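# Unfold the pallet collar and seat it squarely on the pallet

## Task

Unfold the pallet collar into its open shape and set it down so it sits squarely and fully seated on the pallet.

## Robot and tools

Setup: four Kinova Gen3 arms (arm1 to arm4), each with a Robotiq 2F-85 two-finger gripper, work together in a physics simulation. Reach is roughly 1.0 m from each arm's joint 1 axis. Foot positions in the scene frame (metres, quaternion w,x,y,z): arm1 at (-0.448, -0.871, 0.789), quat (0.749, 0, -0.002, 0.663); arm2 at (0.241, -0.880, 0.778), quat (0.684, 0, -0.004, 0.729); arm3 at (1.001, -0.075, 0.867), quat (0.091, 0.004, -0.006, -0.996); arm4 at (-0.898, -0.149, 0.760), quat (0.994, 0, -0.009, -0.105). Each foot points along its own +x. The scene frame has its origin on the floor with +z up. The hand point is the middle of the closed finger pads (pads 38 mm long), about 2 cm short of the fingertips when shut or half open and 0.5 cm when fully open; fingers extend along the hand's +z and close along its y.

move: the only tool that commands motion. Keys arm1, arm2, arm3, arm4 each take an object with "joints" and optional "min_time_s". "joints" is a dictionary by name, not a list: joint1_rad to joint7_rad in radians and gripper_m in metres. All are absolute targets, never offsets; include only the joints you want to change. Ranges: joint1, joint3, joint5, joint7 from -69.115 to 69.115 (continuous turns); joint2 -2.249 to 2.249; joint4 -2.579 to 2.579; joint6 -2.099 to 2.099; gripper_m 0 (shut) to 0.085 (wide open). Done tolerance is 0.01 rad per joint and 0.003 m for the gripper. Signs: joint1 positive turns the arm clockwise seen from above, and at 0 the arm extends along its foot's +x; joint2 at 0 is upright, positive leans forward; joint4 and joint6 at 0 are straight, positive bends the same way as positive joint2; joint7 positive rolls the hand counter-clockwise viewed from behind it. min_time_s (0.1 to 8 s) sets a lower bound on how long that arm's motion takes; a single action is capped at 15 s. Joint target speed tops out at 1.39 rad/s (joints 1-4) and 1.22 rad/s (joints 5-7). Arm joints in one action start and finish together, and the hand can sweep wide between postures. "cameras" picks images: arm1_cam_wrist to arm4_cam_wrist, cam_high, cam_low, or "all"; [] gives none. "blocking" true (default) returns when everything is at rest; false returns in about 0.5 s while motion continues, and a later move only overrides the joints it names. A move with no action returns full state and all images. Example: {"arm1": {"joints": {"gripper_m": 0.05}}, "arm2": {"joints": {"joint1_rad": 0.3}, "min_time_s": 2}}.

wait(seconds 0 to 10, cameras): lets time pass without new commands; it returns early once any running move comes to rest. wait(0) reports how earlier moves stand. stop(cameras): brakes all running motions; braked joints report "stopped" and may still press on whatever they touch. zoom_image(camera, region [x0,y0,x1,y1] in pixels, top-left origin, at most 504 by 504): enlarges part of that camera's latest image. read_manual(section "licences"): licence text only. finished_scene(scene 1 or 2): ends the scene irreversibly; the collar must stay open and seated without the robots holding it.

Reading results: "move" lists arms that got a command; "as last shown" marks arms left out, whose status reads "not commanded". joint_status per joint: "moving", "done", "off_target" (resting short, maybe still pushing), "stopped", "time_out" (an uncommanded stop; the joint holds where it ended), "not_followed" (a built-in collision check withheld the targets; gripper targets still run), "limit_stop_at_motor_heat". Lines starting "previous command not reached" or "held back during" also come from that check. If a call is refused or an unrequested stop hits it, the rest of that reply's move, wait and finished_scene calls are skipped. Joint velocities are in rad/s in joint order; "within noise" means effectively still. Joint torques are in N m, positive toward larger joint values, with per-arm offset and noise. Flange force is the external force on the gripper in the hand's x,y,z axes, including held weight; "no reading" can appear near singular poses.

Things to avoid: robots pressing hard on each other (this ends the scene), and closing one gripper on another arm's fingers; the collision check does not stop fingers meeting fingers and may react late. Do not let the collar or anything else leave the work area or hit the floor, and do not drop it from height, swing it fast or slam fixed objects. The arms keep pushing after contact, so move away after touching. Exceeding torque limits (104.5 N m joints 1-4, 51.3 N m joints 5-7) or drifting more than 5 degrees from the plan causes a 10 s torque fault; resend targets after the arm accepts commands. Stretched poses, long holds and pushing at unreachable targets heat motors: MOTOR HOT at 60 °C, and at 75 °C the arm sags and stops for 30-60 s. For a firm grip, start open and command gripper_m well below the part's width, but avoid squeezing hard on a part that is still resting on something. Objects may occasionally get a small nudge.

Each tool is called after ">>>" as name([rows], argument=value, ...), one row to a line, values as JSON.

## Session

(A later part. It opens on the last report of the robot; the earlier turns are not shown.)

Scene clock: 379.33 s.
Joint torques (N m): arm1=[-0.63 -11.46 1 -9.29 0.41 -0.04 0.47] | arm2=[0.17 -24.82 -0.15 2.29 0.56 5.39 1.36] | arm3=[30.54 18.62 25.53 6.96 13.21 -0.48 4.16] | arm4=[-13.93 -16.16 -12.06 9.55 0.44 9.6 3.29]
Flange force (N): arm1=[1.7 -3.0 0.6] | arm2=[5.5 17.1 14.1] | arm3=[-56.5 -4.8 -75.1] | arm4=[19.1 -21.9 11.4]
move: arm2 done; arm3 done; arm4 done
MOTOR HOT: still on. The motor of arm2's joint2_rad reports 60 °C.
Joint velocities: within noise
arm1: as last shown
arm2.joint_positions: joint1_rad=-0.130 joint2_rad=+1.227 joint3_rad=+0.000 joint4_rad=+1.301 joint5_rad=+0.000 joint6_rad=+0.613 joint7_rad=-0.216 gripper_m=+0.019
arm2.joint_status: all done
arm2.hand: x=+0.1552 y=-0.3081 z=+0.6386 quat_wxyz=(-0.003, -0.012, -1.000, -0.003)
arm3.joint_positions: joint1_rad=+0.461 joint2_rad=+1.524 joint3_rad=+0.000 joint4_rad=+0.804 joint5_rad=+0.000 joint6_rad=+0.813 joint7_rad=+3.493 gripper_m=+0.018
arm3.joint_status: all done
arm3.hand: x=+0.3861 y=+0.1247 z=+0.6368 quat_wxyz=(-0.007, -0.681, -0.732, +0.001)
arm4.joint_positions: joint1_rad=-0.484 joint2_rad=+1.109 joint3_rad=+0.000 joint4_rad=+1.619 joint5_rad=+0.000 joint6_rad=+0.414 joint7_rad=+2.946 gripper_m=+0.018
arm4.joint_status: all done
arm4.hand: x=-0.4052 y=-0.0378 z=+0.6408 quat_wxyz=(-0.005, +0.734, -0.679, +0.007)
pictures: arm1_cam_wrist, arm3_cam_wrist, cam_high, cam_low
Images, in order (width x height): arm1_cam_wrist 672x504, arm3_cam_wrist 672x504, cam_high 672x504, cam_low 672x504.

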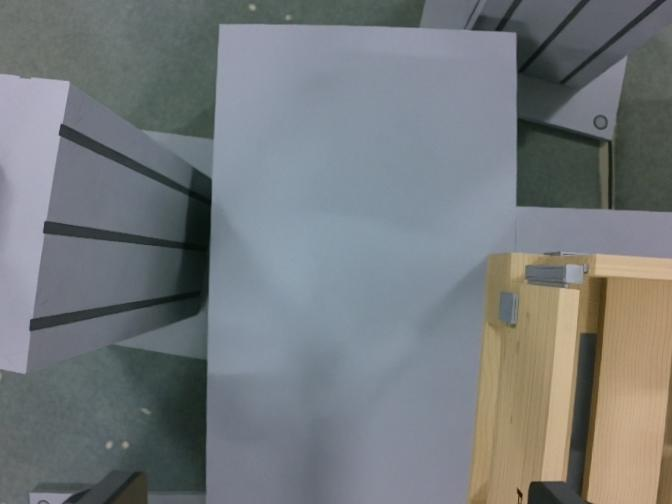

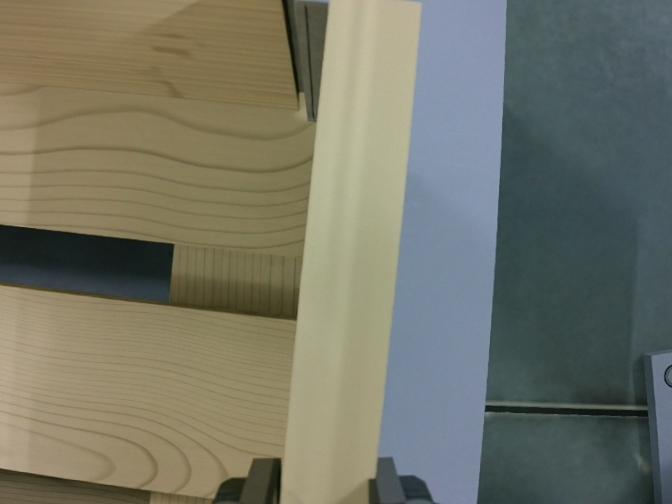

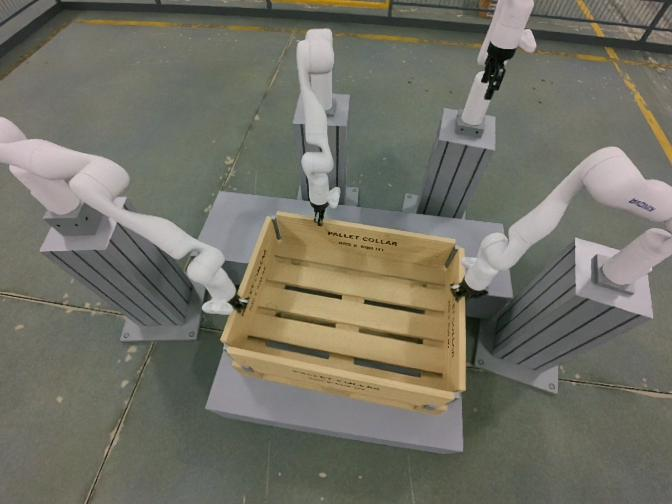

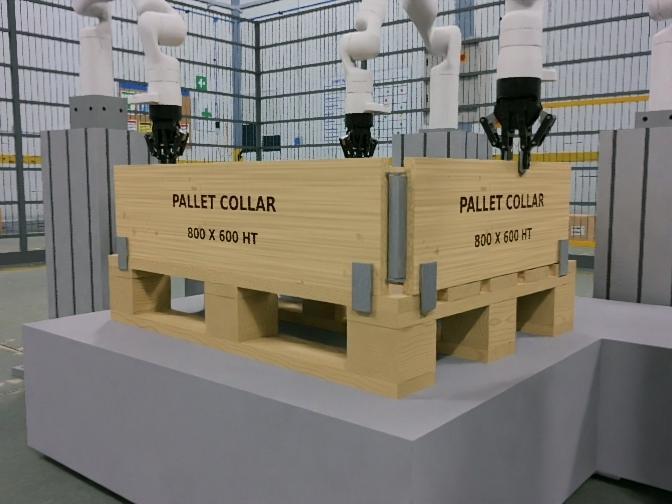

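>>> move(arm2={"joints":{"joint2_rad":1.236,"joint4_rad":1.298,"joint6_rad":0.6076},"min_time_s":1}, arm3={"joints":{"joint2_rad":1.517,"joint4_rad":0.8105,"joint6_rad":0.8139},"min_time_s":1}, arm4={"joints":{"joint2_rad":1.118,"joint4_rad":1.616,"joint6_rad":0.4076},"min_time_s":1})

>>> move(arm2={"joints":{"gripper_m":0.06}}, arm3={"joints":{"gripper_m":0.06}}, arm4={"joints":{"gripper_m":0.06}})

>>> move(arm2={"joints":{"joint2_rad":1.08,"joint4_rad":1.32,"joint6_rad":0.7416},"min_time_s":2}, arm3={"joints":{"joint2_rad":1.36,"joint4_rad":0.915,"joint6_rad":0.8666},"min_time_s":2}, arm4={"joints":{"joint2_rad":0.945,"joint4_rad":1.64,"joint6_rad":0.5566},"min_time_s":2}, cameras=["cam_low","cam_high","arm1_cam_wrist","arm3_cam_wrist"])

>>> zoom_image(camera="arm1_cam_wrist", region=[450, 230, 672, 400])

>>> zoom_image(camera="cam_low", region=[90, 150, 590, 400])

>>> zoom_image(camera="cam_high", region=[190, 190, 490, 430])

Scene clock: 391.20 s.
Joint torques (N m): arm1=[-0.63 -11.49 1.02 -9.26 0.42 -0.06 0.45] | arm2=[-3.59 10.88 -4.57 4.69 -0.68 -1.59 1.17] | arm3=[19.72 -22.48 17.49 8.88 9.34 13.4 4.02] | arm4=[-14.38 7.44 -12.83 7.51 0.62 4.09 3.4]
Flange force (N): arm1=[1.6 -2.8 0.5] | arm2=[-4.4 0.9 -63.5] | arm3=[-21.6 -45.3 24.7] | arm4=[21.8 -7.7 -49.4]
move: arm2 done; arm3 done; arm4 done
MOTOR HOT: still on. The motor of arm2's joint2_rad reports 59 °C.
Joint velocities: within noise
arm1: as last shown
arm2.joint_positions: joint1_rad=-0.130 joint2_rad=+1.236 joint3_rad=+0.000 joint4_rad=+1.298 joint5_rad=+0.000 joint6_rad=+0.607 joint7_rad=-0.216 gripper_m=+0.019
arm2.joint_status: all done
arm2.hand: x=+0.1553 y=-0.3081 z=+0.6342 quat_wxyz=(-0.003, -0.012, -1.000, -0.003)
arm3.joint_positions: joint1_rad=+0.461 joint2_rad=+1.517 joint3_rad=+0.000 joint4_rad=+0.811 joint5_rad=+0.000 joint6_rad=+0.814 joint7_rad=+3.493 gripper_m=+0.018
arm3.joint_status: all done
arm3.hand: x=+0.3862 y=+0.1250 z=+0.6400 quat_wxyz=(-0.007, -0.681, -0.732, +0.001)
arm4.joint_positions: joint1_rad=-0.484 joint2_rad=+1.118 joint3_rad=+0.000 joint4_rad=+1.616 joint5_rad=+0.000 joint6_rad=+0.408 joint7_rad=+2.946 gripper_m=+0.018
arm4.joint_status: all done
arm4.hand: x=-0.4051 y=-0.0378 z=+0.6367 quat_wxyz=(-0.005, +0.734, -0.679, +0.007)
pictures: none

Scene clock: 392.17 s.
Joint torques (N m): arm1=[-0.62 -11.48 1 -9.28 0.41 -0.06 0.47] | arm2=[1.2 -23.94 0.67 -4.61 -0.13 0.06 0.11] | arm3=[0.2 -25.95 -0.07 -6.89 -0.15 0.17 0.32] | arm4=[-0.65 -21.56 1.62 -4.61 0.27 -0.03 0.46]
Flange force (N): arm1=[1.7 -2.9 0.5] | arm2=[2.3 1.3 0.1] | arm3=[-3.4 4.4 -2.4] | arm4=[1.9 3.4 -1.4]
move: arm2 done; arm3 done; arm4 done
MOTOR HOT: still on. The motor of arm2's joint2_rad reports 59 °C.
Joint velocities: within noise
arm1: as last shown
arm2.joint_positions: joint1_rad=-0.130 joint2_rad=+1.236 joint3_rad=+0.000 joint4_rad=+1.298 joint5_rad=+0.000 joint6_rad=+0.608 joint7_rad=-0.216 gripper_m=+0.060
arm2.joint_status: all done
arm2.hand: x=+0.1553 y=-0.3082 z=+0.6341 quat_wxyz=(-0.003, -0.012, -1.000, -0.003)
arm3.joint_positions: joint1_rad=+0.461 joint2_rad=+1.517 joint3_rad=+0.000 joint4_rad=+0.811 joint5_rad=+0.000 joint6_rad=+0.814 joint7_rad=+3.493 gripper_m=+0.060
arm3.joint_status: all done
arm3.hand: x=+0.3861 y=+0.1250 z=+0.6400 quat_wxyz=(-0.007, -0.681, -0.732, +0.001)
arm4.joint_positions: joint1_rad=-0.484 joint2_rad=+1.118 joint3_rad=+0.000 joint4_rad=+1.616 joint5_rad=+0.000 joint6_rad=+0.408 joint7_rad=+2.946 gripper_m=+0.060
arm4.joint_status: all done
arm4.hand: x=-0.4051 y=-0.0378 z=+0.6367 quat_wxyz=(-0.005, +0.734, -0.679, +0.007)
pictures: none

Scene clock: 394.47 s.
Joint torques (N m): arm1=[-0.62 -11.5 1.03 -9.28 0.44 -0.05 0.47] | arm2=[1.28 -23.63 0.61 -5.65 -0.15 0.06 0.11] | arm3=[0.17 -25.89 -0.08 -7.22 -0.15 0.17 0.31] | arm4=[-0.68 -20.9 1.49 -5.72 0.2 -0.07 0.43]
Flange force (N): arm1=[1.7 -2.8 0.6] | arm2=[2.4 0.8 -0.1] | arm3=[-3.2 4.2 -1.7] | arm4=[1.9 3.2 -0.8]
move: arm2 done; arm3 done; arm4 done
MOTOR HOT: still on. The motor of arm2's joint2_rad reports 59 °C.
Joint velocities: within noise
arm1: as last shown
arm2.joint_positions: joint1_rad=-0.130 joint2_rad=+1.080 joint3_rad=+0.000 joint4_rad=+1.320 joint5_rad=+0.000 joint6_rad=+0.742 joint7_rad=-0.216 gripper_m=+0.060
arm2.joint_status: all done
arm2.hand: x=+0.1535 y=-0.3023 z=+0.7205 quat_wxyz=(-0.003, -0.012, -1.000, -0.003)
arm3.joint_positions: joint1_rad=+0.461 joint2_rad=+1.360 joint3_rad=+0.000 joint4_rad=+0.915 joint5_rad=+0.000 joint6_rad=+0.867 joint7_rad=+3.493 gripper_m=+0.060
arm3.joint_status: all done
arm3.hand: x=+0.3832 y=+0.1264 z=+0.7177 quat_wxyz=(-0.007, -0.681, -0.732, +0.001)
arm4.joint_positions: joint1_rad=-0.484 joint2_rad=+0.945 joint3_rad=+0.000 joint4_rad=+1.640 joint5_rad=+0.000 joint6_rad=+0.557 joint7_rad=+2.946 gripper_m=+0.060
arm4.joint_status: all done
arm4.hand: x=-0.4026 y=-0.0365 z=+0.7208 quat_wxyz=(-0.005, +0.734, -0.679, +0.007)
pictures: arm1_cam_wrist, arm3_cam_wrist, cam_high, cam_low
Images, in order (width x height): arm1_cam_wrist 672x504, arm3_cam_wrist 672x504, cam_high 672x504, cam_low 672x504.

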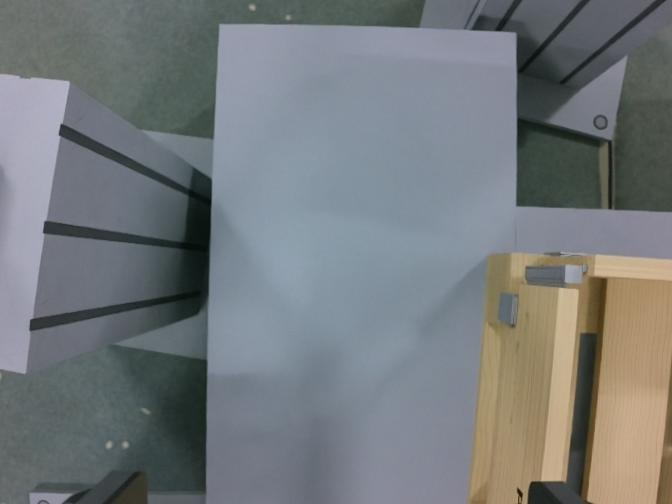

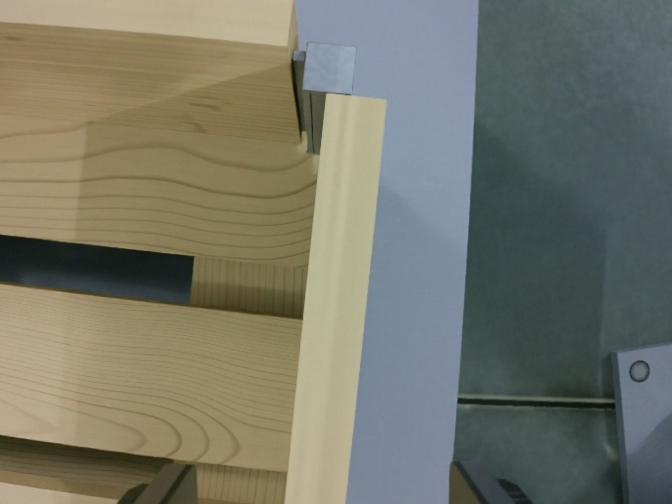

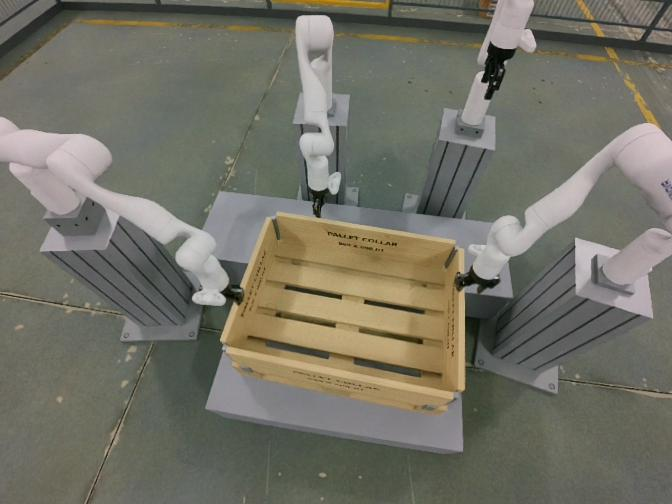

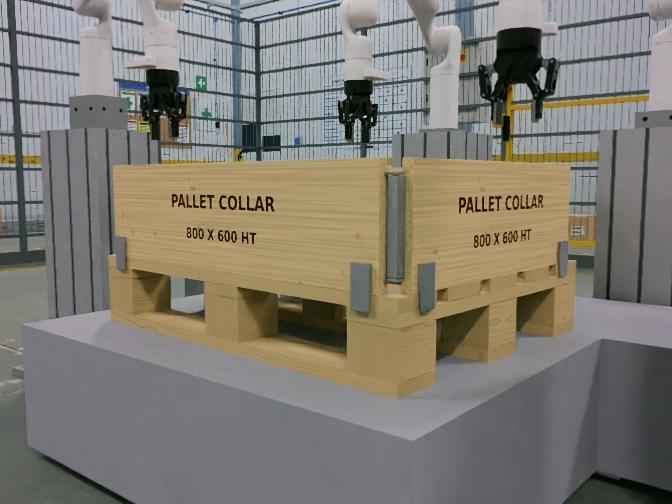

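Scaled by 2.270.

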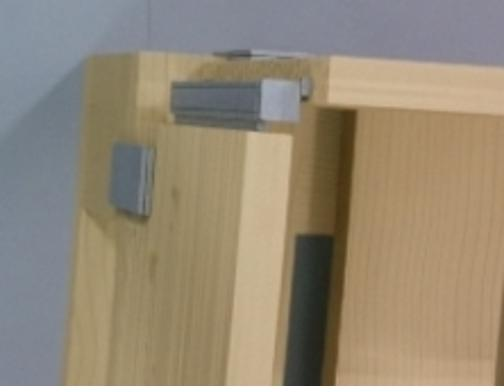

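Scaled by 1.008 from the camera's image (finer frame: 960x720).

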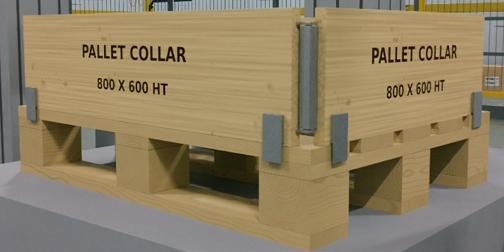

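Scaled by 1.680 from the camera's image (finer frame: 960x720).

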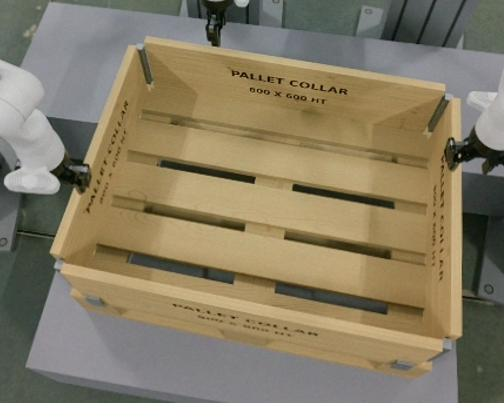

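>>> finished_scene(scene=2)

The scene is finished: the task was done.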